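# Unwrap the straw and insert it into the lidded cup

## Task

Pull the straw free of its paper sleeve, push it through the opening in the cup lid until it reaches the bottom of the cup, and leave the sleeve lying on the table. The cup is not fixed, so it has to be standing upright at the end, and nothing may end up off the table.

## Robot and tools

ROBOT. There are two arms, left_arm and right_arm. Each ends in an identical five-finger right hand, so the hands are not mirror images. In the scene frame the origin is at table-top height, midway between the nominal bases. +z is up, +x points out over the table, and left_arm sits on the +y side. Image sides do not follow these names. Calibrated bases: left_arm at (+0.016, +0.549, 0) m and right_arm at (-0.048, -0.758, 0) m, each turned only slightly about z.

HAND POINT AND FRAMES. Each arm is steered by a hand point that lies about 0.05 m in front of the palm and 0.15 m out from the wrist flange. Its +z runs along the straight fingers, +y points out of the palm, and +x crosses the palm away from the thumb. Straight fingertips reach 0.06 to 0.07 m past the point. A wrist bracket on the little-finger side can strike things, and the wrist can hang below the hand when the fingers are level. Reported hand poses, velocities and Hand target are given in that arm's own base frame. Fixed cameras and the table use the scene frame. Commanded offsets run along the current Hand target's own axes.

THE 28-NUMBER ROW. Both execute_actions and move take rows of 28 numbers covering both arms, always in full. The order is: left dx, dy, dz, rx, ry, rz, then left little, ring, middle, index, thumb_bend, thumb_turn, force_limit, speed, then the same fourteen for the right arm. The six pose numbers are an offset, not a pose. They are measured from that arm's Hand target as it stood when the action or move began. Scale: 1.0 equals 0.6 m, or 180 degrees for rotation. rx, ry, rz together form one rotation vector. Every row in an action counts from the same start, not from the row before. Sending all six as 0 holds the arm at its Hand target, and the controller asks for it again. Each step, orientation is clipped to within 32 degrees of the measured orientation.

HAND NUMBERS. These are absolute targets in the range -1 to 1. For the four fingers and thumb_bend, +1 is straight and -1 is curled. For thumb_turn, +1 puts the thumb beside the palm and -1 puts it opposite the fingers. To grip something about 0.035 to 0.065 m thick, turn the thumb in front. force_limit maps -1 to 0 N and +1 to 10 N (15 N for the two thumb motors). speed rises linearly from near zero at -1 to full speed at +0.48 and stays full above that. Close at -0.94 or slower for a gentle grip. No value means 'leave as is', so repeat the last eight hand numbers you actually sent. If none have been sent yet, use hand_measured plus hand_force_limit and hand_speed. To squeeze harder, raise force_limit and send a target more closed than hand_measured. To loosen, send a target more open than it.

TOOLS.
execute_actions: actions is a list of actions. Each action is a table of up to 15 rows, one per 1/30 s step, and a short table repeats its last row. cameras is an optional list of names, or ["all"]. An empty actions list returns images and the full state.
move: target is one row, or a list of up to 15 rows, all offsets from the same Hand targets. The hand point travels in a straight line, with every path finishing together, within 10 s. speed is the top path speed in m/s, 0.002 to 3.2, default 0.25; turning runs at up to twice that in rad/s. blend is a corner radius in m for a list; 0 stops at each target. stop_force, in N from 4 to 120, ends an arm's path when it meets resistance. Do not use it to detect light touches, while turning, or when leaving a contact. zero (default true) re-zeroes before the move. blocking=false returns after 0.5 s and cannot be combined with stop_force. The moves do not avoid obstacles or the other arm. Go around an arm's own base rather than near it.
wait: seconds, 0 to 10; the arms hold their commands.
stop: brakes a running move.
zoom_image: camera plus region [x0, y0, x1, y1] in pixels, at most 504 by 504. Only works on the newest images.
show_instructions: shows the reference page.
zero_wrist_force: arm, either left_arm or right_arm.
finished_scene: scene, the current scene's number. Call it only once the goal holds on its own.

CAMERAS. cam_head_left, cam_head_right and cam_high are each 896x504. cam_left_wrist and cam_right_wrist are each 672x504, fisheye.

RESULTS. Results report end_effector_position (m), end_effector_quat_wxyz, velocities and Hand target for each arm. They also give hand_measured, hand_stopped_by (moving, target, force, stalled or fault) and hand_load_n (N, positive when a finger is pushed open). Each of these three lists its six values in the motor order above. A grip that has slipped shows up only as hand_load_n falling toward 0. Wrist force and torque are along the hand's axes. Joint torques include the arm's own weight. A move adds a 'move:' line giving its ending (done, off_target, moving, held, fault) and any limits (paced = pose clipped, held = steps withheld). done does not prove there was no contact. The hand point often stops short of Hand target; send the remaining gap as an offset.

CAUTIONS. A force of about 150 N on an arm, or contact torque at a joint limit, brakes that arm for 10 s. The limits are 303 N m for shoulder pan and lift, 138 N m for the elbow, and 49.6 N m for each wrist joint. The arms are stiff, so aiming even slightly beyond firm contact can trip a fault. Approach slowly. A motor reaching 85 °C locks the arm; heat builds from holding loads, stretching the arm out, or pressing toward a pose it cannot reach. Keep the hands from squeezing or striking each other. Do not knock over the loose cup, swing parts fast, release something while it is moving, or let anything fall or end up off the table. Brief outside pushes may nudge loose objects.

Each tool is called after ">>>" as name(argument=value, ...) on one line, values as JSON.

Reference images:

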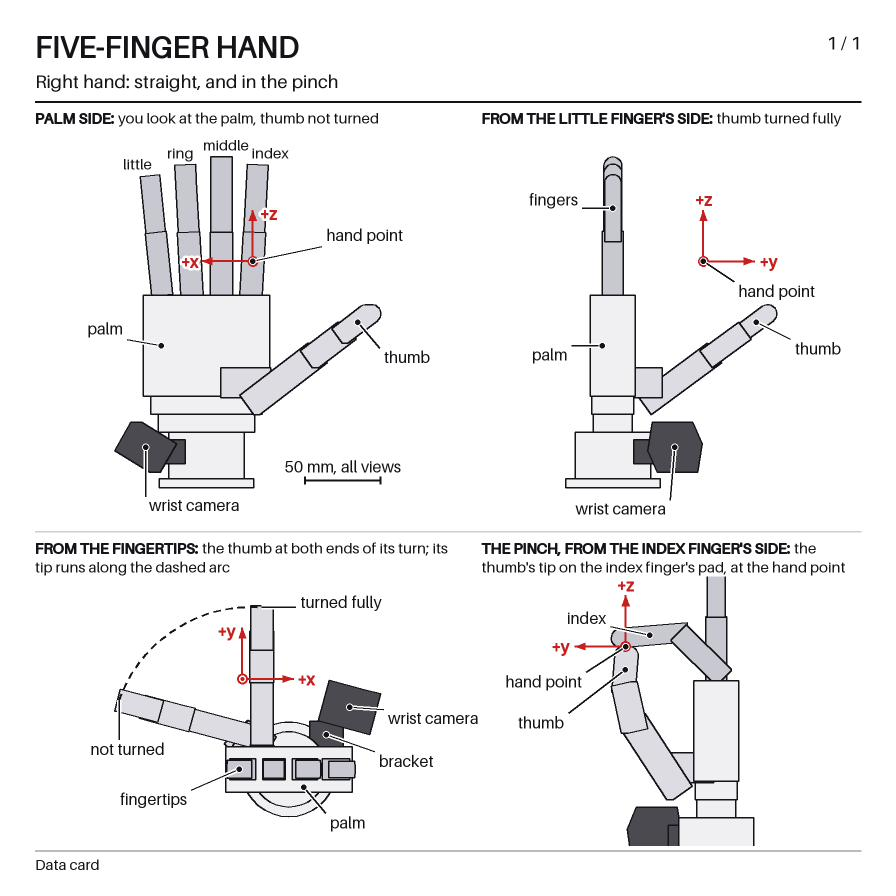

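## Session

>>> execute_actions(actions=[])

Scene clock: 0.00 s.
left_arm: end_effector_position=(+0.5672, -0.4462, +0.2142) hand_measured=(+1.000, +1.000, +1.000, +1.000, +1.000, +1.000) hand_load_n=(+0.0, +0.0, +0.0, +0.0, +0.0, +0.0) hand_stopped_by=(target, target, target, target, target, target) hand_force_limit=0.00 hand_speed=-0.80 end_effector_quat_wxyz=(+0.033, +0.390, +0.917, -0.081) | right_arm: end_effector_position=(+0.6844, +0.6799, +0.3305) hand_measured=(+1.000, +1.000, +1.000, +1.000, +1.000, +1.000) hand_load_n=(+0.0, +0.0, +0.0, +0.0, +0.0, +0.0) hand_stopped_by=(target, target, target, target, target, target) hand_force_limit=0.00 hand_speed=-0.80 end_effector_quat_wxyz=(+0.027, -0.470, +0.882, +0.004)
Joint positions: left_arm=[-0.964 -1.177 1.627 0.978 1.672 -1.737] | right_arm=[0.527 -0.706 0.662 1.561 1.564 -2.023]
Joint velocities: within noise
Joint torques (N m): no reading
Wrist force (N): no reading
Wrist torque (N m): no reading
Wrist force, peak (N): no reading
Hand target: left_arm +0.5672, -0.4462, +0.2142; +0.033, +0.390, +0.917, -0.081 | right_arm +0.6844, +0.6799, +0.3305; +0.027, -0.470, +0.882, +0.004

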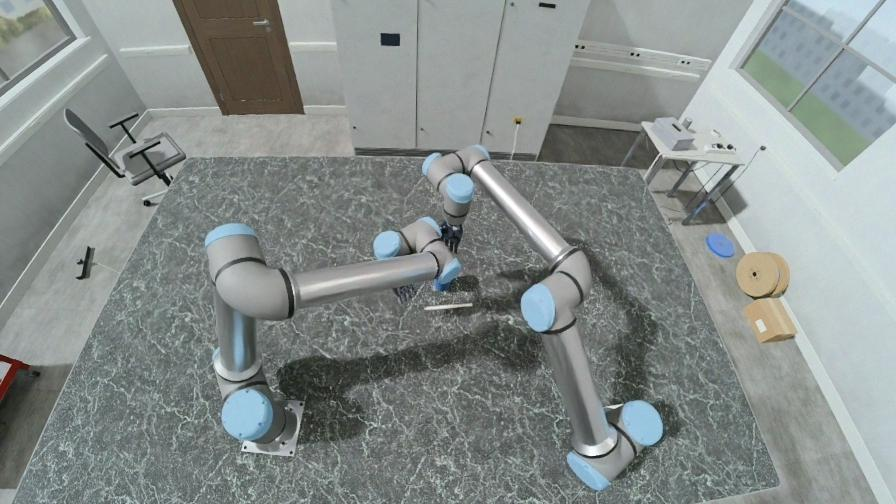

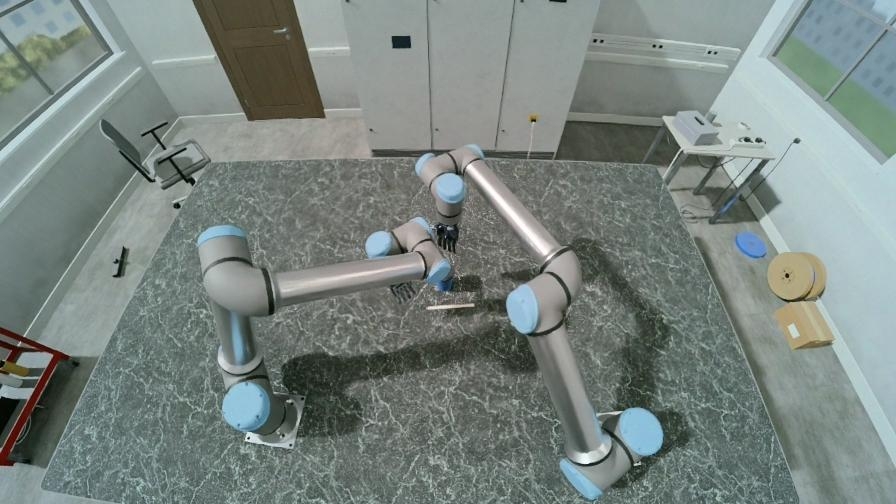

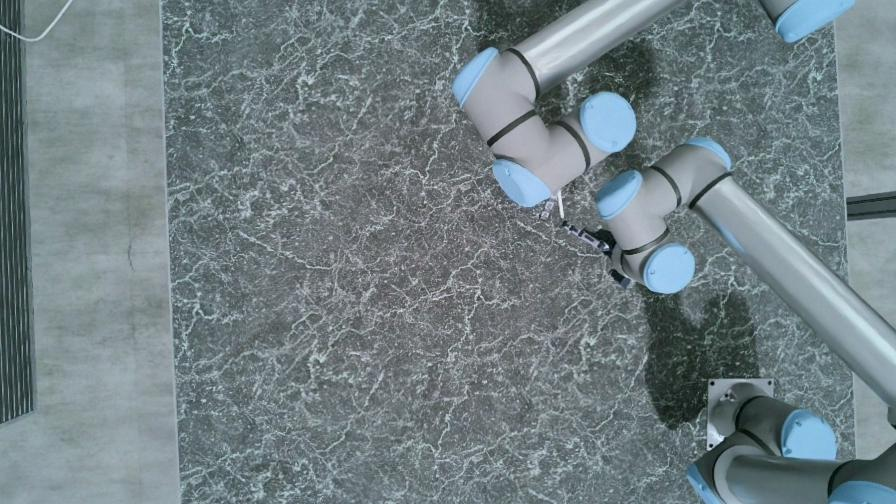

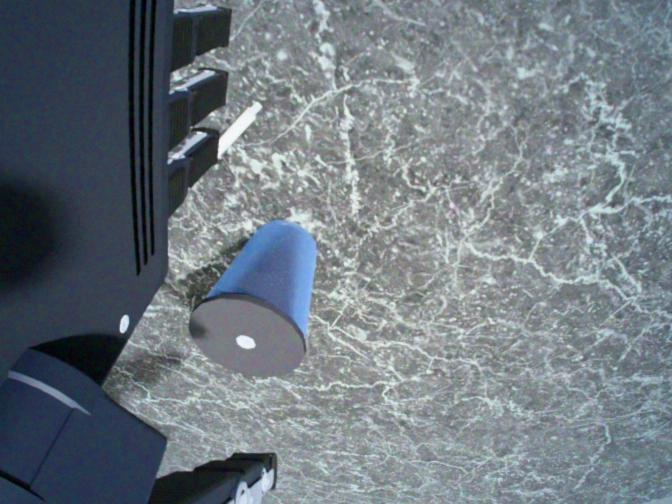

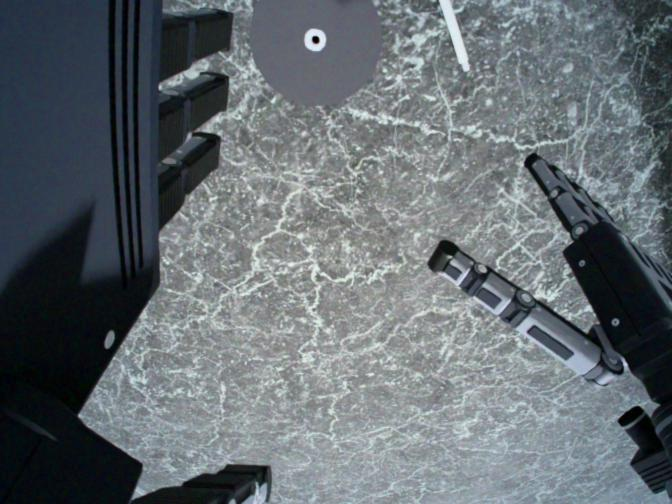

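>>> zoom_image(camera="cam_head_left", region=[380, 220, 530, 340])

>>> zoom_image(camera="cam_head_right", region=[380, 220, 530, 340])

>>> zoom_image(camera="cam_right_wrist", region=[220, 0, 520, 200])

>>> zoom_image(camera="cam_left_wrist", region=[150, 60, 400, 400])

Scaled by 3.360 from the camera's 896x504 image, which has a finer 1280x720 frame.

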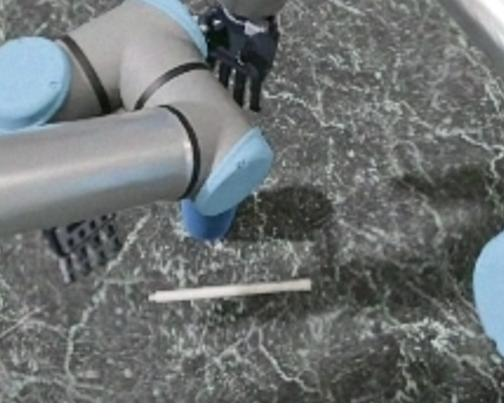

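Scaled by 3.360 from the camera's 896x504 image, which has a finer 1280x720 frame.

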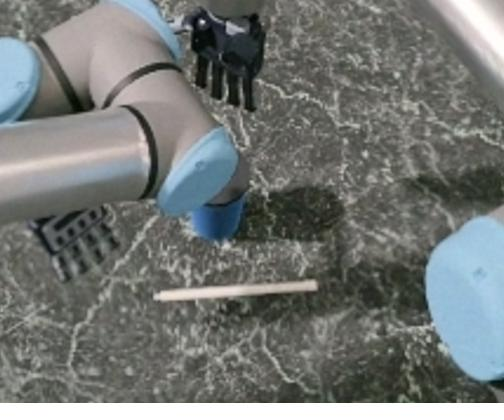

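Scaled by 1.680 from the camera's 672x504 image, which has a finer 960x720 frame.

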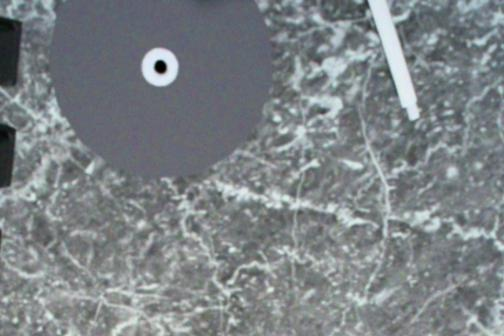

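Scaled by 1.482 from the camera's 672x504 image, which has a finer 960x720 frame.

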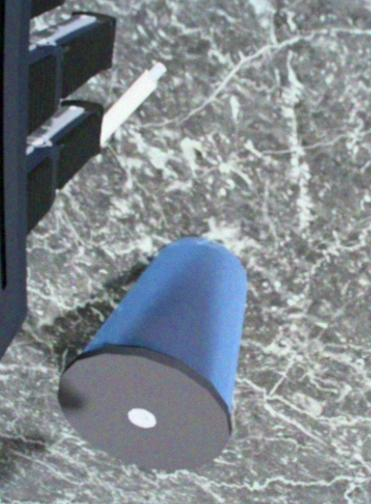

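>>> move(target=[0.028,0.026,-0.261,0,0,0.97,1,1,1,1,1,1,0,-0.2,0.2792,0.0337,0.2027,0.4174,-0.1275,-0.1755,1,1,0.2,0.2,0.3,-1,-0.6,-0.2], speed=0.5, cameras=["all"])

Scene clock: 538.00 s.
left_arm: end_effector_position=(+0.5674, -0.4225, +0.2827) hand_measured=(+1.000, +1.000, +1.000, +1.000, +1.000, +1.000) hand_load_n=(+0.0, +0.0, +0.0, +0.0, +0.0, +0.0) hand_stopped_by=(target, target, target, target, target, target) hand_force_limit=0.00 hand_speed=-0.20 end_effector_quat_wxyz=(+0.078, +0.880, +0.467, -0.038) | right_arm: end_effector_position=(+0.6373, +0.6247, +0.2733) hand_measured=(+1.000, +1.000, +0.200, +0.200, +0.300, -1.000) hand_load_n=(+0.0, +0.0, +0.0, +0.0, +0.5, +0.0) hand_stopped_by=(target, target, target, target, target, target) hand_force_limit=-0.60 hand_speed=-0.20 end_effector_quat_wxyz=(+0.233, -0.543, +0.779, -0.210)
Joint positions: left_arm=[-0.822 -1.264 1.648 1.056 1.684 -0.234] | right_arm=[0.635 -1.026 1.255 0.85 1.994 -2.261]
Joint torques (N m): left_arm=[-17.77 -71.41 -29.31 0.47 -2.76 -2.1] | right_arm=[-11.55 -68.66 -41.81 5.08 -2.16 2.74]
Wrist force (N): left_arm=[0.7 0.5 0.0] | right_arm=[0.1 0.4 -0.3]
Wrist torque (N m): left_arm=[0.11 -0.15 0.12] | right_arm=[0.07 -0.02 -0.23]
Wrist force, peak (N): left_arm=[3.1 1.2 -2.0] | right_arm=[0.7 2.4 3.7]
Hand target: left_arm +0.5674, -0.4225, +0.2827; +0.078, +0.880, +0.467, -0.038 (not the last commanded pose) | right_arm +0.6373, +0.6247, +0.2733; +0.233, -0.543, +0.779, -0.210 (not the last commanded pose)
Off the commanded pose: left_arm 0.086 m, 97 deg | right_arm 0.116 m, 47 deg.
move: held (left_arm, right_arm; a check stopped the path); limits=held
pose unreachable (left arm): on one or more control steps of this call, first in action 0 (counted from 0), this arm could not follow its commanded pose, so it was not sent that pose on those steps. It may still have moved: this result reports where it is.
cause: moving toward the commanded pose would bring a part of the arm too close to another arm (a part of this arm just beyond joint 3 (elbow) and a part of the right arm just beyond its joint 4 (wrist 1), at the place that arm was heading or pushing toward when its own hold began).
pose unreachable (right arm): on one or more control steps of this call, first in action 0 (counted from 0), this arm could not follow its commanded pose, so it was not sent that pose on those steps. It may still have moved: this result reports where it is.
cause: moving toward the commanded pose would bring a part of the arm too close to another arm (a part of this arm just beyond joint 4 (wrist 1) and a part of the left arm just beyond its joint 3 (elbow), along the way the arms are being sent, or toward where that arm still pushes).
camera_calibration:
cam_left_wrist: T_world_to_cam=[[0.935421, -0.347874, 0.0630145, -0.694937], [-0.297731, -0.679041, 0.671014, -0.314719], [-0.190638, -0.646442, -0.738762, 0.158638], [0, 0, 0, 1]] pos_world=[0.5866, -0.352907, 0.372167]
cam_right_wrist: T_world_to_cam=[[-0.790654, 0.106325, -0.60296, 0.604078], [-0.208955, 0.878819, 0.42897, -0.536675], [0.575503, 0.465158, -0.672625, -0.3639], [0, 0, 0, 1]] pos_world=[0.574901, 0.576683, 0.349685]

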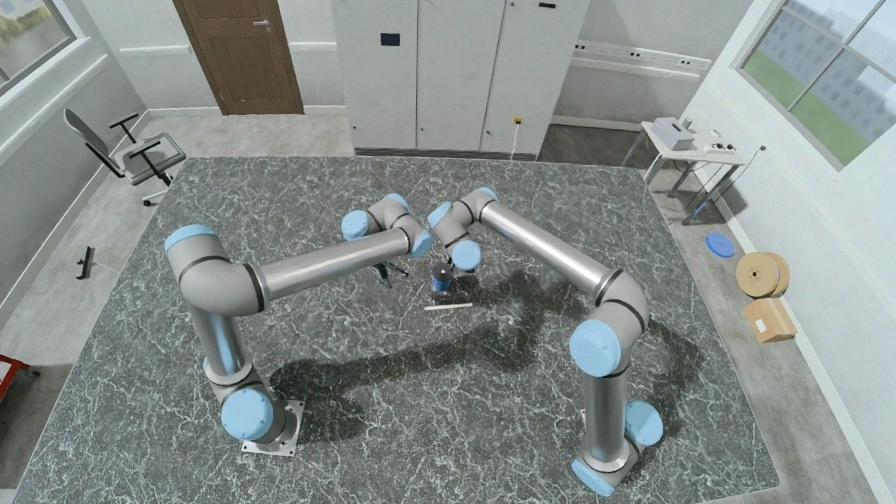

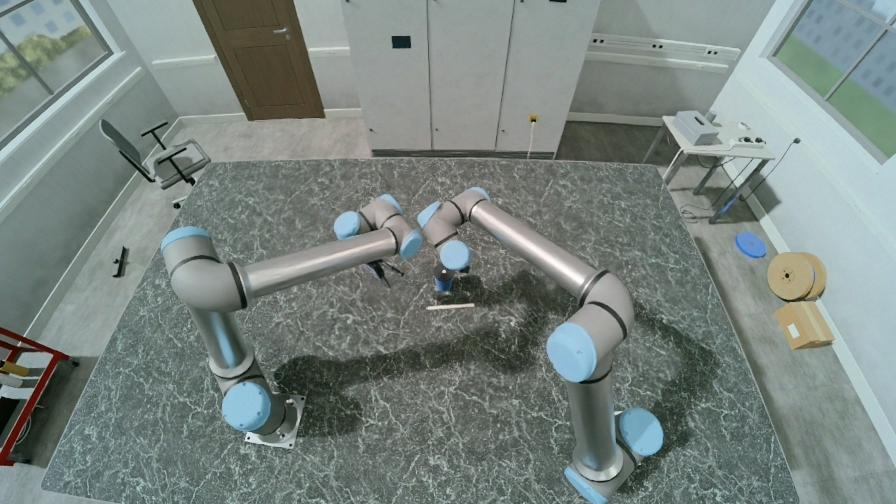

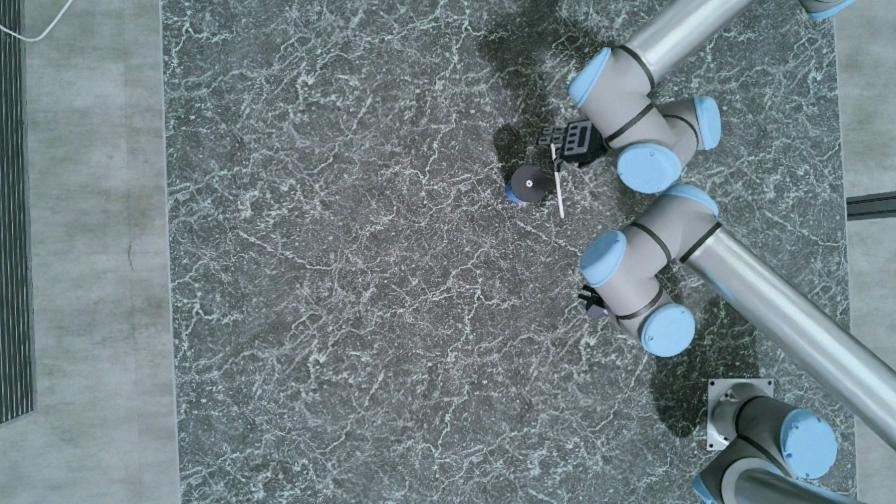

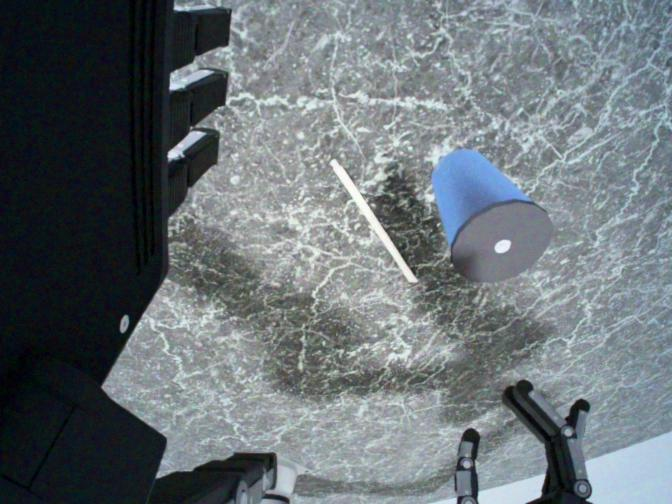

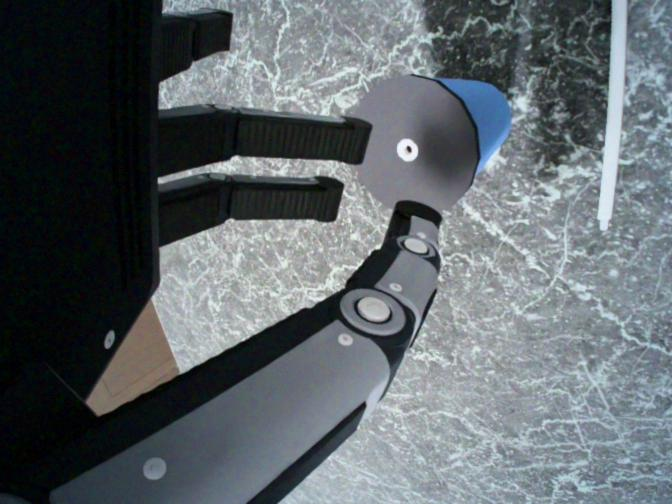

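>>> move(target=[[0.202,-0.236,-0.222,0,0,0.0,1,1,1,1,1,1,0,-0.2,0,0,0,0,0,0,1,1,0.2,0.2,0.3,-1,-0.6,-0.2],[0.202,-0.236,-0.222,0,0,0.46,1,1,1,1,1,1,0,-0.2,0.1531,0.1062,0.0498,0.2347,-0.0728,-0.0972,1,1,0.2,0.2,0.3,-1,-0.6,-0.2]], speed=0.5, blend=0.1, cameras=["all"])

Scene clock: 576.30 s.
left_arm: end_effector_position=(+0.5174, -0.2225, +0.3826) hand_measured=(+1.000, +1.000, +1.000, +1.000, +1.000, +1.000) hand_load_n=(+0.0, +0.0, +0.0, +0.0, +0.0, +0.0) hand_stopped_by=(target, target, target, target, target, target) hand_force_limit=0.00 hand_speed=-0.20 end_effector_quat_wxyz=(+0.084, +0.969, -0.231, +0.023) | right_arm: end_effector_position=(+0.5795, +0.5563, +0.2000) hand_measured=(+1.000, +1.000, +0.200, +0.200, +0.300, -1.000) hand_load_n=(+0.0, +0.0, +0.0, +0.0, +0.0, +0.0) hand_stopped_by=(target, target, target, target, target, target) hand_force_limit=-0.60 hand_speed=-0.20 end_effector_quat_wxyz=(-0.463, +0.552, -0.531, +0.446)
Joint positions: left_arm=[-0.537 -1.368 1.599 1.246 1.717 1.495] | right_arm=[0.715 -1.306 1.963 -0.434 2.235 -3.003]
Joint torques (N m): left_arm=[-19.58 -40.17 -44.51 6.15 3.56 2.51] | right_arm=[-11.16 -64.82 -24.37 -1.42 -2.64 -3.5]
Wrist force (N): left_arm=[0.4 0.3 -0.8] | right_arm=[0.2 1.2 -1.0]
Wrist torque (N m): left_arm=[0.03 -0.06 -0.09] | right_arm=[0.30 0.08 0.10]
Wrist force, peak (N): left_arm=[1.3 -0.7 -1.9] | right_arm=[0.1 1.8 -1.3]
Hand target: left_arm +0.5174, -0.2225, +0.3826; +0.084, +0.969, -0.232, +0.023 | right_arm +0.5795, +0.5563, +0.2000; -0.463, +0.552, -0.531, +0.446
Off the commanded pose: left_arm 0.000 m, 0 deg | right_arm 0.000 m, 0 deg.
move: done
camera_calibration:
cam_left_wrist: T_world_to_cam=[[-0.232992, -0.95869, 0.163183, -0.154576], [-0.818708, 0.283926, 0.499103, 0.288746], [-0.524817, -0.0173125, -0.851039, 0.707938], [0, 0, 0, 1]] pos_world=[0.571922, -0.217917, 0.483593]
cam_right_wrist: T_world_to_cam=[[-0.152871, -0.226233, -0.962003, 0.408692], [-0.590106, 0.801744, -0.0947722, -0.0886512], [0.79272, 0.553195, -0.256065, -0.60635], [0, 0, 0, 1]] pos_world=[0.490829, 0.498965, 0.229496]

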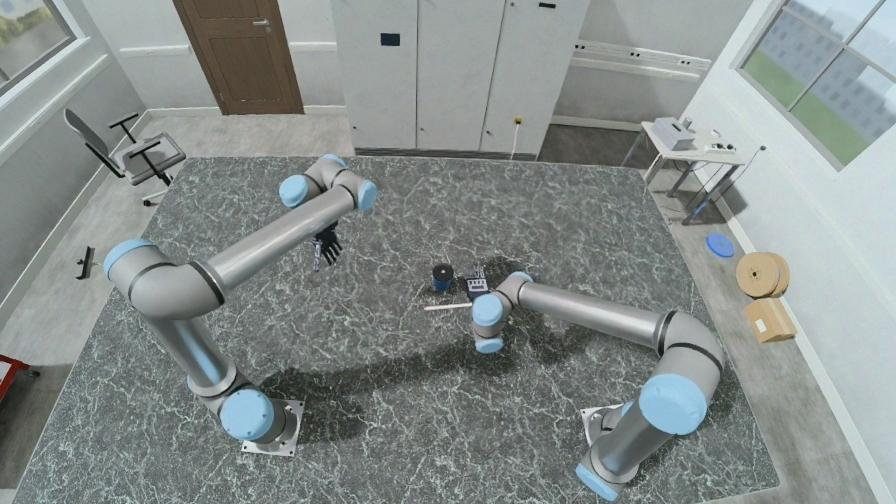

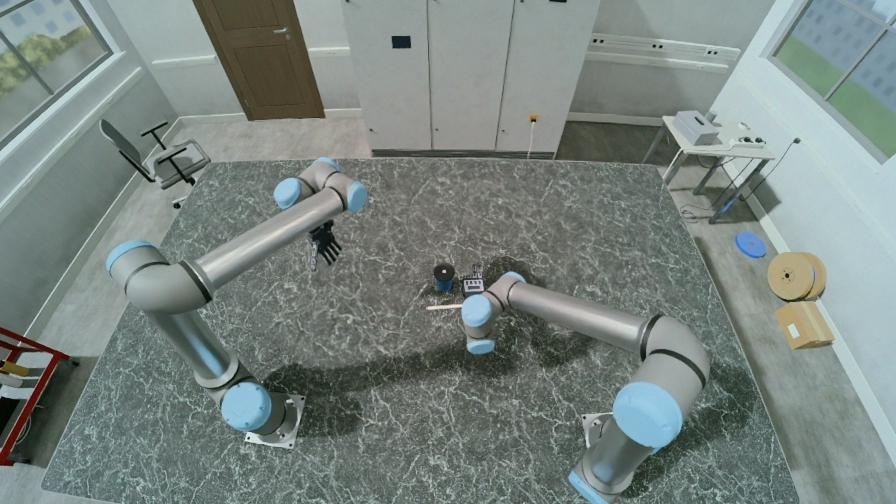

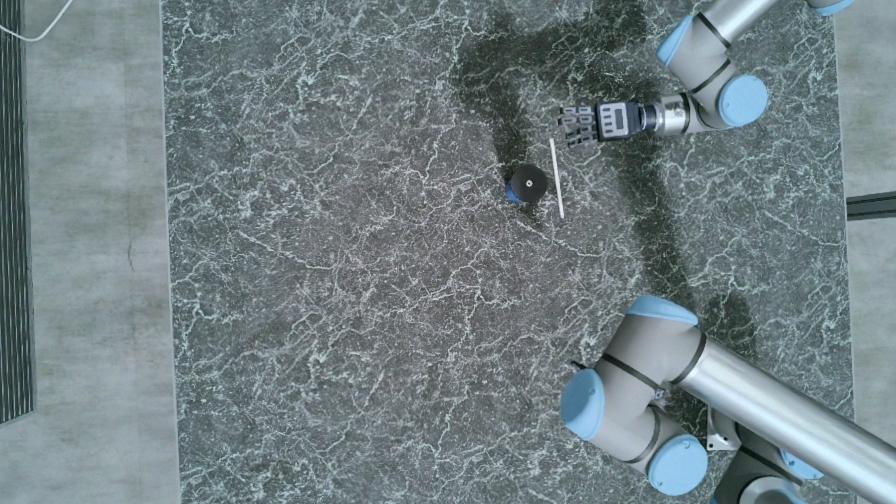

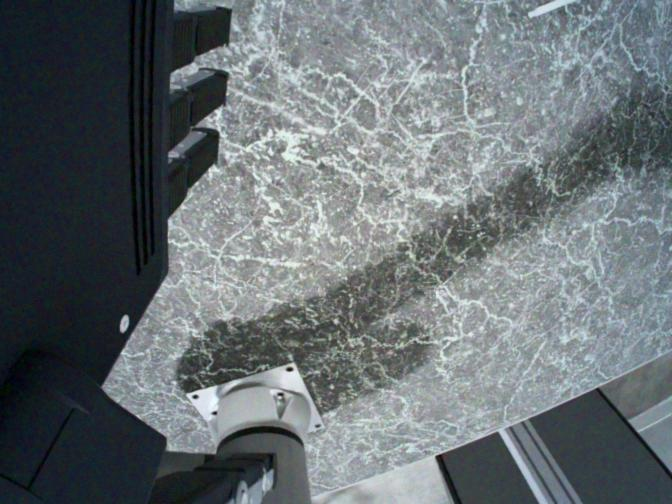

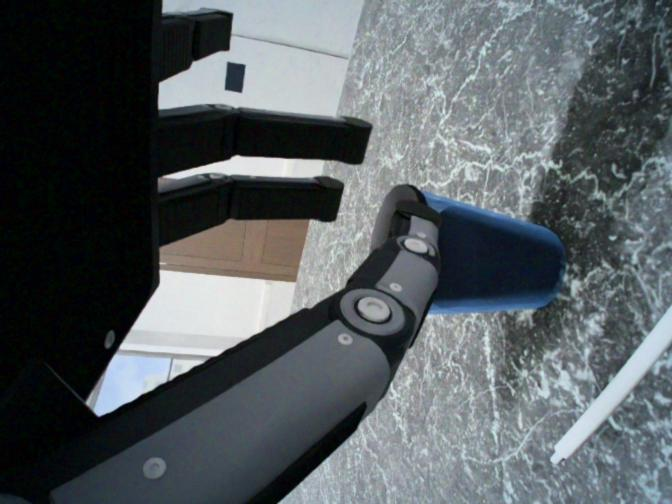

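>>> move(target=[0,0,-0.1,0.0392,0.4725,0.0363,1,1,1,1,1,1,0,-0.2,0,0.2302,0.0373,0,0,0,1,1,0.15,0.15,0.1,-1,-0.6,-0.2], speed=0.5, cameras=["all"])

Scene clock: 660.97 s.
left_arm: end_effector_position=(+0.5170, -0.2121, +0.4417) hand_measured=(+1.000, +1.000, +1.000, +1.000, +1.000, +1.000) hand_load_n=(+0.0, +0.0, +0.0, +0.0, +0.0, +0.0) hand_stopped_by=(target, target, target, target, target, target) hand_force_limit=0.00 hand_speed=-0.20 end_effector_quat_wxyz=(+0.162, +0.688, -0.162, +0.688) | right_arm: end_effector_position=(+0.5775, +0.5561, +0.0601) hand_measured=(+1.000, +1.000, +0.150, +0.150, +0.100, -1.000) hand_load_n=(-0.5, +0.0, +0.0, +0.0, +0.0, +0.0) hand_stopped_by=(target, target, target, target, target, target) hand_force_limit=-0.60 hand_speed=-0.20 end_effector_quat_wxyz=(-0.463, +0.552, -0.531, +0.446)
Joint positions: left_arm=[-0.729 -2.093 2.303 -0.21 1.305 1.571] | right_arm=[0.717 -1.13 2.042 -0.688 2.237 -3.002]
Joint torques (N m): left_arm=[-18.96 -10.83 -36.5 -4.78 -2.75 2.07] | right_arm=[7.29 -49.1 -18.08 -2.28 3.81 -3.31]
Wrist force (N): left_arm=[-0.6 -0.6 -2.3] | right_arm=[-0.1 1.1 -0.8]
Wrist torque (N m): left_arm=[0.17 0.35 -0.17] | right_arm=[0.26 0.10 -0.06]
Wrist force, peak (N): left_arm=[-0.8 -0.4 -2.6] | right_arm=[0.0 1.7 -1.2]
Hand target: left_arm +0.5170, -0.2121, +0.4417; +0.162, +0.688, -0.162, +0.688 | right_arm +0.5775, +0.5561, +0.0601; -0.463, +0.552, -0.531, +0.446
Off the commanded pose: left_arm 0.000 m, 0 deg | right_arm 0.000 m, 0 deg.
move: done
camera_calibration:
cam_left_wrist: T_world_to_cam=[[-0.431548, -0.871851, 0.231607, -0.0634256], [-0.575618, 0.0684548, -0.814848, 0.664922], [0.694572, -0.484963, -0.531395, -0.112596], [0, 0, 0, 1]] pos_world=[0.433577, -0.15542, 0.496667]
cam_right_wrist: T_world_to_cam=[[-0.15263, -0.226211, -0.962046, 0.273632], [-0.590172, 0.801683, -0.0948726, -0.102858], [0.792717, 0.553292, -0.255864, -0.640542], [0, 0, 0, 1]] pos_world=[0.488829, 0.498766, 0.0895966]

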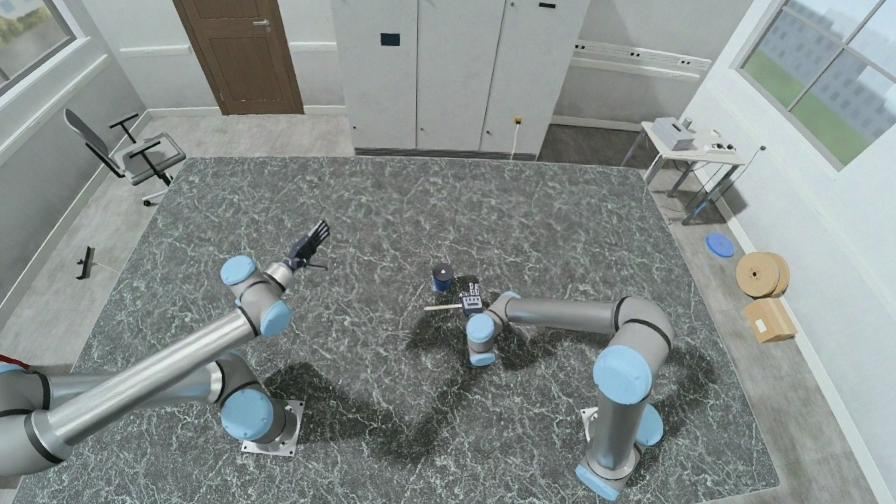

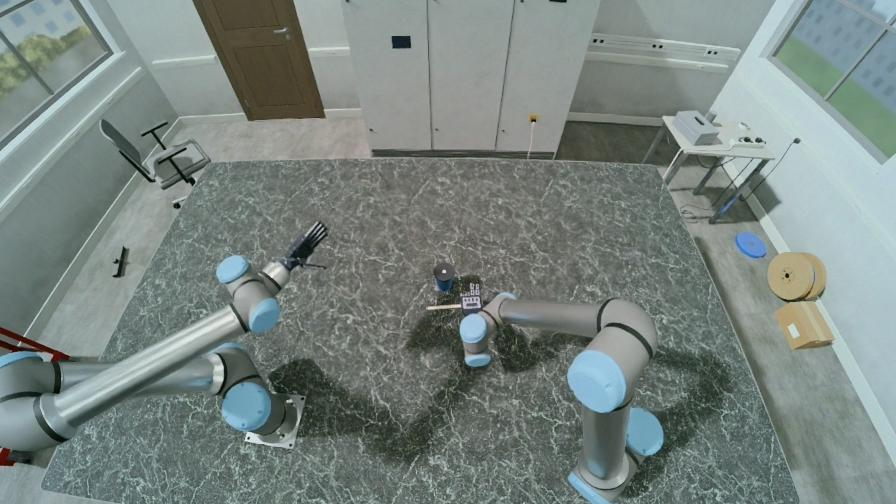

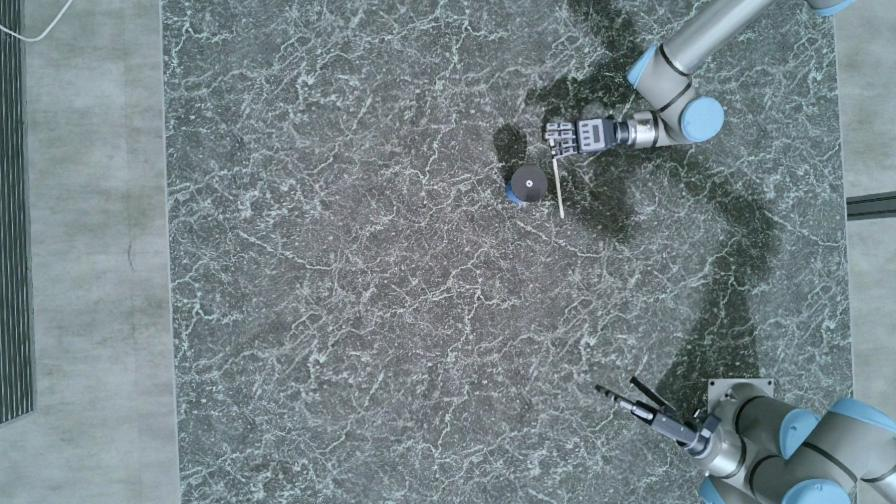

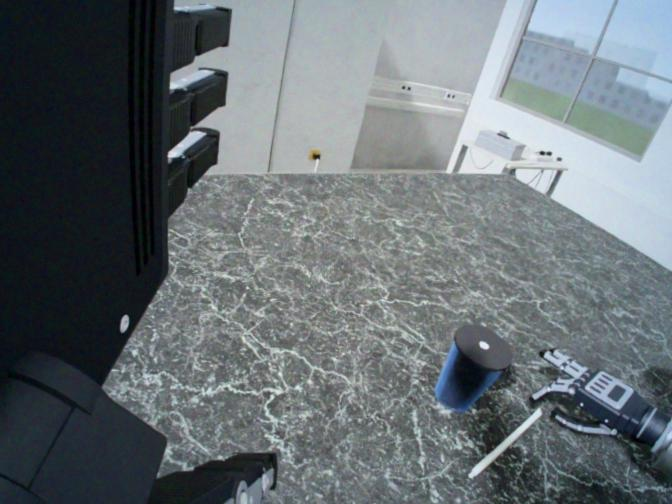

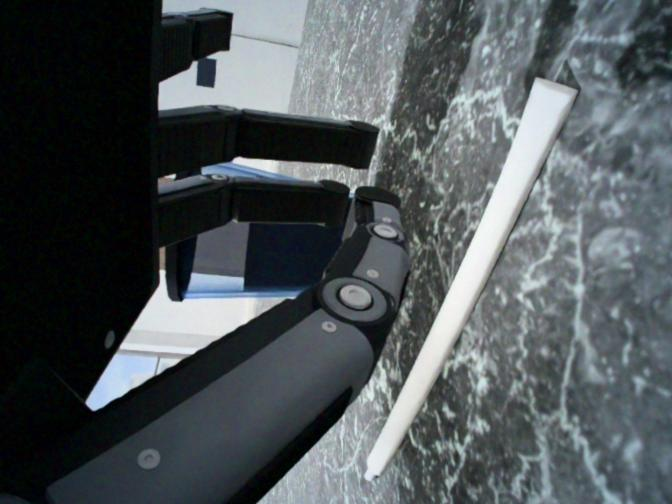

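>>> move(target=[0,0,0,0,0,0,1,1,1,1,1,1,0,-0.2,0,0.0555,0.0208,0,0,0,1,1,0.15,0.15,0.1,-1,-0.6,-0.2], speed=0.1, stop_force=5, cameras=["cam_right_wrist"])

Scene clock: 694.70 s.
left_arm: end_effector_position=(+0.5170, -0.2121, +0.4417) hand_measured=(+1.000, +1.000, +1.000, +1.000, +1.000, +1.000) hand_load_n=(+0.0, +0.0, +0.0, +0.0, +0.0, +0.0) hand_stopped_by=(target, target, target, target, target, target) hand_force_limit=0.00 hand_speed=-0.20 end_effector_quat_wxyz=(+0.162, +0.688, -0.162, +0.688) | right_arm: end_effector_position=(+0.5839, +0.5563, +0.0251) hand_measured=(+1.000, +1.000, +0.150, +0.150, +0.100, -1.000) hand_load_n=(+0.0, +0.0, +0.0, +0.0, +0.0, +0.0) hand_stopped_by=(target, target, target, target, target, target) hand_force_limit=-0.60 hand_speed=-0.20 end_effector_quat_wxyz=(-0.463, +0.552, -0.531, +0.446)
Joint positions: left_arm=[-0.729 -2.093 2.304 -0.21 1.304 1.571] | right_arm=[0.71 -1.074 2.044 -0.747 2.231 -3.004]
Joint torques (N m): left_arm=[-19.72 -11.87 -36.65 -5.06 -3.05 1.83] | right_arm=[-11.74 -52.65 -28.36 -2.42 -2.66 -3.27]
Wrist force (N): left_arm=[-0.7 -0.5 -2.5] | right_arm=[0.1 0.8 -0.8]
Wrist torque (N m): left_arm=[0.20 0.40 -0.18] | right_arm=[0.23 0.11 0.05]
Wrist force, peak (N): left_arm=[-1.0 -0.3 -2.7] | right_arm=[-0.3 1.1 -1.2]
Hand target: left_arm +0.5170, -0.2121, +0.4417; +0.162, +0.688, -0.162, +0.688 | right_arm +0.5839, +0.5563, +0.0251; -0.463, +0.552, -0.531, +0.446
Off the commanded pose: left_arm 0.000 m, 0 deg | right_arm 0.000 m, 0 deg.
move: done
camera_calibration:
cam_right_wrist: T_world_to_cam=[[-0.15263, -0.226211, -0.962046, 0.241005], [-0.590172, 0.801683, -0.0948726, -0.102642], [0.792717, 0.553292, -0.255864, -0.654737], [0, 0, 0, 1]] pos_world=[0.495229, 0.499066, 0.0545966]
Images, in order (width x height): cam_right_wrist 672x504.

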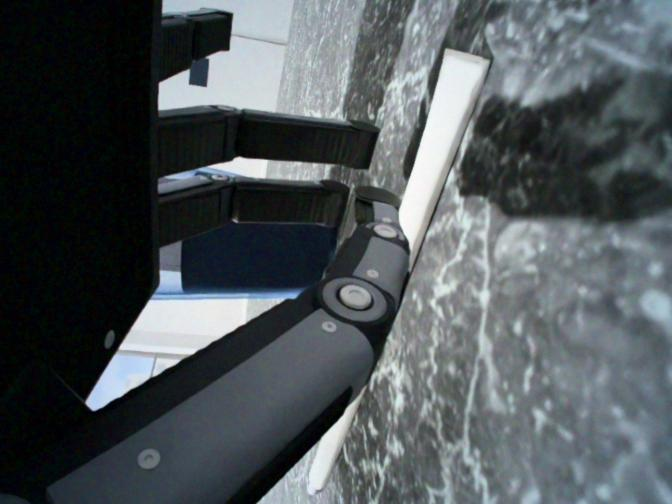

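>>> move(target=[0,0,0,0,0,0,1,1,1,1,1,1,0,-0.2,0,0.0312,0.0063,0,0,0,1,1,0.15,0.15,0.1,-1,-0.6,-0.2], speed=0.03, stop_force=4, cameras=["cam_right_wrist"])

Scene clock: 720.97 s.
left_arm: end_effector_position=(+0.5170, -0.2121, +0.4417) hand_measured=(+1.000, +1.000, +1.000, +1.000, +1.000, +1.000) hand_load_n=(+0.0, +0.0, +0.0, +0.0, -0.5, +0.0) hand_stopped_by=(target, target, target, target, target, target) hand_force_limit=0.00 hand_speed=-0.20 end_effector_quat_wxyz=(+0.162, +0.688, -0.162, +0.688) | right_arm: end_effector_position=(+0.5843, +0.5563, +0.0110) hand_measured=(+1.000, +1.000, +0.150, +0.150, +0.100, -1.000) hand_load_n=(+0.0, +0.0, +0.0, +0.0, +0.0, +0.0) hand_stopped_by=(target, target, target, target, target, target) hand_force_limit=-0.60 hand_speed=-0.20 end_effector_quat_wxyz=(-0.463, +0.552, -0.531, +0.446)
Joint positions: left_arm=[-0.729 -2.093 2.304 -0.21 1.304 1.571] | right_arm=[0.71 -1.052 2.046 -0.771 2.23 -3.004]
Joint torques (N m): left_arm=[-18.71 -9.65 -37 -5.01 -2.8 1.84] | right_arm=[-1.13 -71.54 -26.83 1.74 -0.41 -2.03]
Wrist force (N): left_arm=[-0.8 -0.5 -2.1] | right_arm=[0.6 -3.4 -2.2]
Wrist torque (N m): left_arm=[0.18 0.40 -0.18] | right_arm=[0.15 0.10 -0.01]
Wrist force, peak (N): left_arm=[-1.1 -0.9 -2.5] | right_arm=[4.8 -32.0 -20.5]
Hand target: left_arm +0.5170, -0.2121, +0.4417; +0.162, +0.688, -0.162, +0.688 | right_arm +0.5843, +0.5563, +0.0110; -0.463, +0.552, -0.531, +0.446 (not the last commanded pose)
Off the commanded pose: left_arm 0.000 m, 0 deg | right_arm 0.005 m, 0 deg.
move: contact (right_arm)
camera_calibration:
cam_right_wrist: T_world_to_cam=[[-0.152706, -0.226264, -0.962021, 0.227469], [-0.59018, 0.801678, -0.0948698, -0.103747], [0.792697, 0.553278, -0.255958, -0.658666], [0, 0, 0, 1]] pos_world=[0.495629, 0.499066, 0.0403963]
Images, in order (width x height): cam_right_wrist 672x504.

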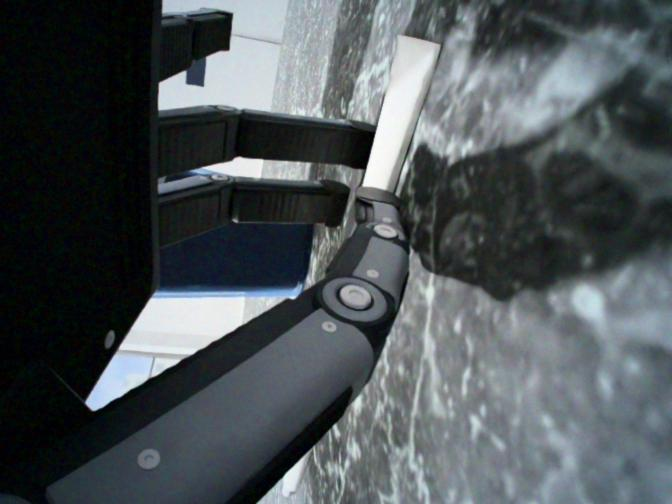

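>>> move(target=[0,0,0,0,0,0,1,1,1,1,1,1,0,-0.2,0,-0.002,0,0,0,0,1,1,-0.6,-0.6,0.1,-1,-0.5,-0.85], speed=0.03, cameras=["cam_right_wrist"])

Scene clock: 734.70 s.
left_arm: end_effector_position=(+0.5170, -0.2121, +0.4417) hand_measured=(+1.000, +1.000, +1.000, +1.000, +1.000, +1.000) hand_load_n=(+0.0, +0.0, +0.0, +0.0, +0.0, +0.0) hand_stopped_by=(target, target, target, target, target, target) hand_force_limit=0.00 hand_speed=-0.20 end_effector_quat_wxyz=(+0.162, +0.688, -0.162, +0.688) | right_arm: end_effector_position=(+0.5845, +0.5563, +0.0122) hand_measured=(+1.000, +1.000, +0.138, -0.182, +0.100, -1.000) hand_load_n=(+0.0, +0.0, -0.5, +2.5, +0.5, -0.5) hand_stopped_by=(target, target, force, force, target, target) hand_force_limit=-0.50 hand_speed=-0.85 end_effector_quat_wxyz=(-0.463, +0.552, -0.531, +0.446)
Joint positions: left_arm=[-0.729 -2.093 2.304 -0.21 1.304 1.571] | right_arm=[0.71 -1.054 2.046 -0.769 2.23 -3.004]
Joint torques (N m): left_arm=[-19.31 -11.14 -37.26 -4.85 -2.77 1.88] | right_arm=[-11.67 -73.68 -27.16 2.05 -2.61 -3.22]
Wrist force (N): left_arm=[-1.2 -0.4 -2.3] | right_arm=[0.3 -0.3 -0.7]
Wrist torque (N m): left_arm=[0.21 0.47 -0.21] | right_arm=[0.12 0.07 0.04]
Wrist force, peak (N): left_arm=[-1.4 -0.2 -2.6] | right_arm=[0.6 -5.9 1.1]
Hand target: left_arm +0.5170, -0.2121, +0.4417; +0.162, +0.688, -0.162, +0.688 | right_arm +0.5845, +0.5563, +0.0122; -0.463, +0.552, -0.531, +0.446
Off the commanded pose: left_arm 0.000 m, 0 deg | right_arm 0.000 m, 0 deg.
move: done
camera_calibration:
cam_right_wrist: T_world_to_cam=[[-0.15272, -0.226246, -0.962024, 0.228651], [-0.590176, 0.801683, -0.0948478, -0.10352], [0.792697, 0.553278, -0.255958, -0.658518], [0, 0, 0, 1]] pos_world=[0.495829, 0.499066, 0.0415963]
Images, in order (width x height): cam_right_wrist 672x504.

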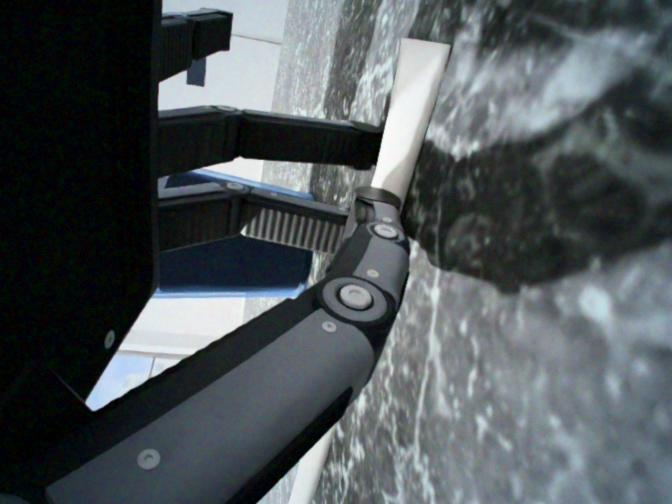

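>>> zoom_image(camera="cam_right_wrist", region=[300, 20, 480, 260])

Scaled by 2.100 from the camera's 672x504 image, which has a finer 960x720 frame.

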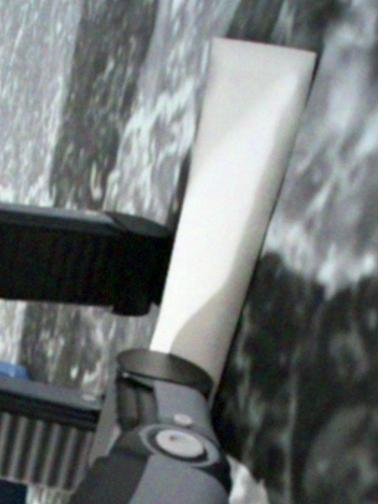

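>>> move(target=[0,0,0,0,0,0,1,1,1,1,1,1,0,-0.2,0,0,0,0,0,0,1,1,-0.5,-0.5,0.1,-1,-0.4,-0.88], speed=0.03, cameras=["cam_right_wrist","cam_head_right"])

Scene clock: 753.57 s.
left_arm: end_effector_position=(+0.5170, -0.2121, +0.4417) hand_measured=(+1.000, +1.000, +1.000, +1.000, +1.000, +1.000) hand_load_n=(+0.0, +0.0, +0.0, +0.0, +0.0, +0.0) hand_stopped_by=(target, target, target, target, target, target) hand_force_limit=0.00 hand_speed=-0.20 end_effector_quat_wxyz=(+0.162, +0.688, -0.162, +0.688) | right_arm: end_effector_position=(+0.5845, +0.5564, +0.0122) hand_measured=(+1.000, +1.000, +0.096, -0.190, +0.100, -1.000) hand_load_n=(+0.0, +0.0, +5.5, +4.5, +1.0, -0.5) hand_stopped_by=(target, target, force, force, target, target) hand_force_limit=-0.40 hand_speed=-0.88 end_effector_quat_wxyz=(-0.463, +0.552, -0.531, +0.446)
Joint positions: left_arm=[-0.729 -2.093 2.304 -0.21 1.304 1.571] | right_arm=[0.71 -1.054 2.046 -0.769 2.23 -3.004]
Joint torques (N m): left_arm=[-17.73 -11.64 -36.02 -4.88 -2.54 2.05] | right_arm=[-8.7 -66.78 -18.86 1.97 -2.7 -3.18]
Wrist force (N): left_arm=[-0.8 -0.3 -2.3] | right_arm=[0.6 -6.1 0.9]
Wrist torque (N m): left_arm=[0.22 0.41 -0.19] | right_arm=[0.26 0.07 -0.08]
Wrist force, peak (N): left_arm=[-1.0 -0.1 -2.8] | right_arm=[0.7 -6.5 1.2]
Hand target: left_arm +0.5170, -0.2121, +0.4417; +0.162, +0.688, -0.162, +0.688 | right_arm +0.5845, +0.5563, +0.0122; -0.463, +0.552, -0.531, +0.446
Off the commanded pose: left_arm 0.000 m, 0 deg | right_arm 0.000 m, 0 deg.
move: done
camera_calibration:
cam_right_wrist: T_world_to_cam=[[-0.152632, -0.226184, -0.962052, 0.228675], [-0.590122, 0.801721, -0.0948653, -0.103556], [0.792754, 0.553249, -0.255845, -0.65851], [0, 0, 0, 1]] pos_world=[0.495829, 0.499065, 0.0416966]
Images, in order (width x height): cam_head_right 896x504, cam_right_wrist 672x504.

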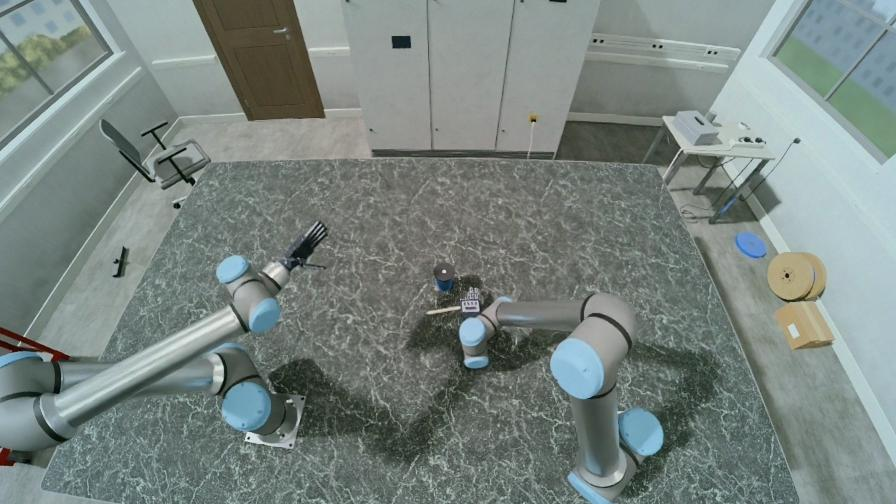

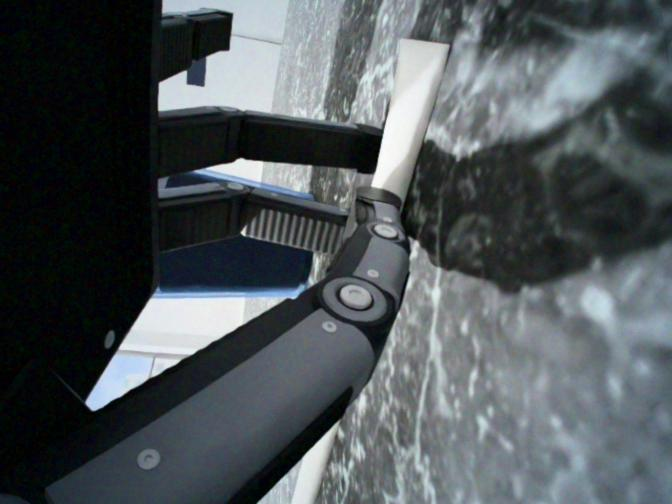

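>>> move(target=[0,0,0,0,0,0,1,1,1,1,1,1,0,-0.2,0,-0.0082,-0.0015,0,0,0,1,1,0.2,-0.5,0.1,-1,-0.4,-0.88], speed=0.03, cameras=["cam_right_wrist"])

>>> zoom_image(camera="cam_right_wrist", region=[280, 20, 500, 504])

Scene clock: 767.30 s.
left_arm: end_effector_position=(+0.5170, -0.2121, +0.4417) hand_measured=(+1.000, +1.000, +1.000, +1.000, +1.000, +1.000) hand_load_n=(+0.0, +0.0, +0.0, +0.0, +0.0, +0.0) hand_stopped_by=(target, target, target, target, target, target) hand_force_limit=0.00 hand_speed=-0.20 end_effector_quat_wxyz=(+0.162, +0.688, -0.162, +0.688) | right_arm: end_effector_position=(+0.5844, +0.5563, +0.0170) hand_measured=(+1.000, +1.000, +0.200, -0.190, +0.100, -1.000) hand_load_n=(+0.0, +0.0, +0.0, +4.0, +1.0, -1.0) hand_stopped_by=(target, target, target, force, target, target) hand_force_limit=-0.40 hand_speed=-0.88 end_effector_quat_wxyz=(-0.463, +0.552, -0.531, +0.446)
Joint positions: left_arm=[-0.729 -2.093 2.304 -0.21 1.304 1.571] | right_arm=[0.71 -1.061 2.045 -0.761 2.23 -3.004]
Joint torques (N m): left_arm=[-20.11 -10.39 -36.66 -4.66 -2.45 1.64] | right_arm=[2.27 -75.91 -28.02 1.73 -0.66 -3.06]
Wrist force (N): left_arm=[-0.9 -0.6 -2.3] | right_arm=[0.2 0.2 -0.2]
Wrist torque (N m): left_arm=[0.18 0.41 -0.19] | right_arm=[0.07 0.07 0.03]
Wrist force, peak (N): left_arm=[-1.0 -0.2 -2.7] | right_arm=[0.4 -6.8 1.2]
Hand target: left_arm +0.5170, -0.2121, +0.4417; +0.162, +0.688, -0.162, +0.688 | right_arm +0.5844, +0.5563, +0.0172; -0.463, +0.552, -0.531, +0.446
Off the commanded pose: left_arm 0.000 m, 0 deg | right_arm 0.000 m, 0 deg.
move: done
camera_calibration:
cam_right_wrist: T_world_to_cam=[[-0.152698, -0.226276, -0.96202, 0.233257], [-0.590182, 0.801675, -0.0948836, -0.103116], [0.792697, 0.553278, -0.255958, -0.65721], [0, 0, 0, 1]] pos_world=[0.495729, 0.499066, 0.0463963]
Images, in order (width x height): cam_right_wrist 672x504.

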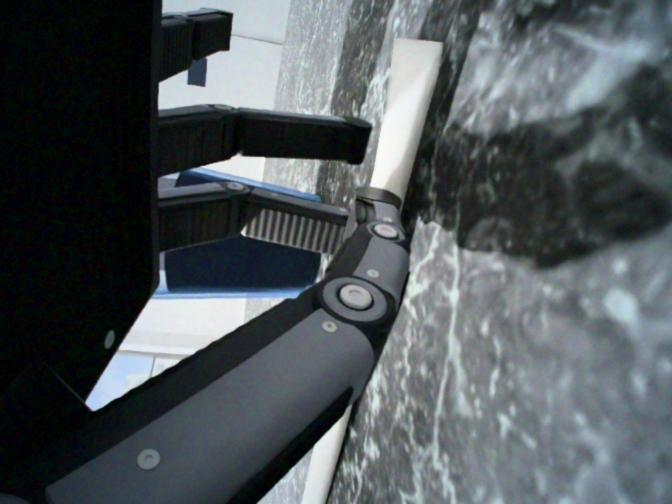

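Scaled by 1.041 from the camera's 672x504 image, which has a finer 960x720 frame.

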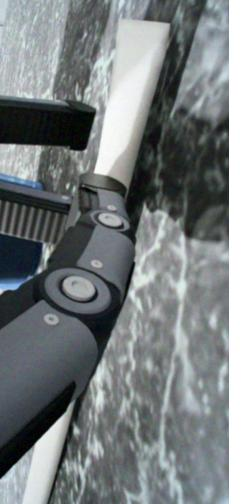

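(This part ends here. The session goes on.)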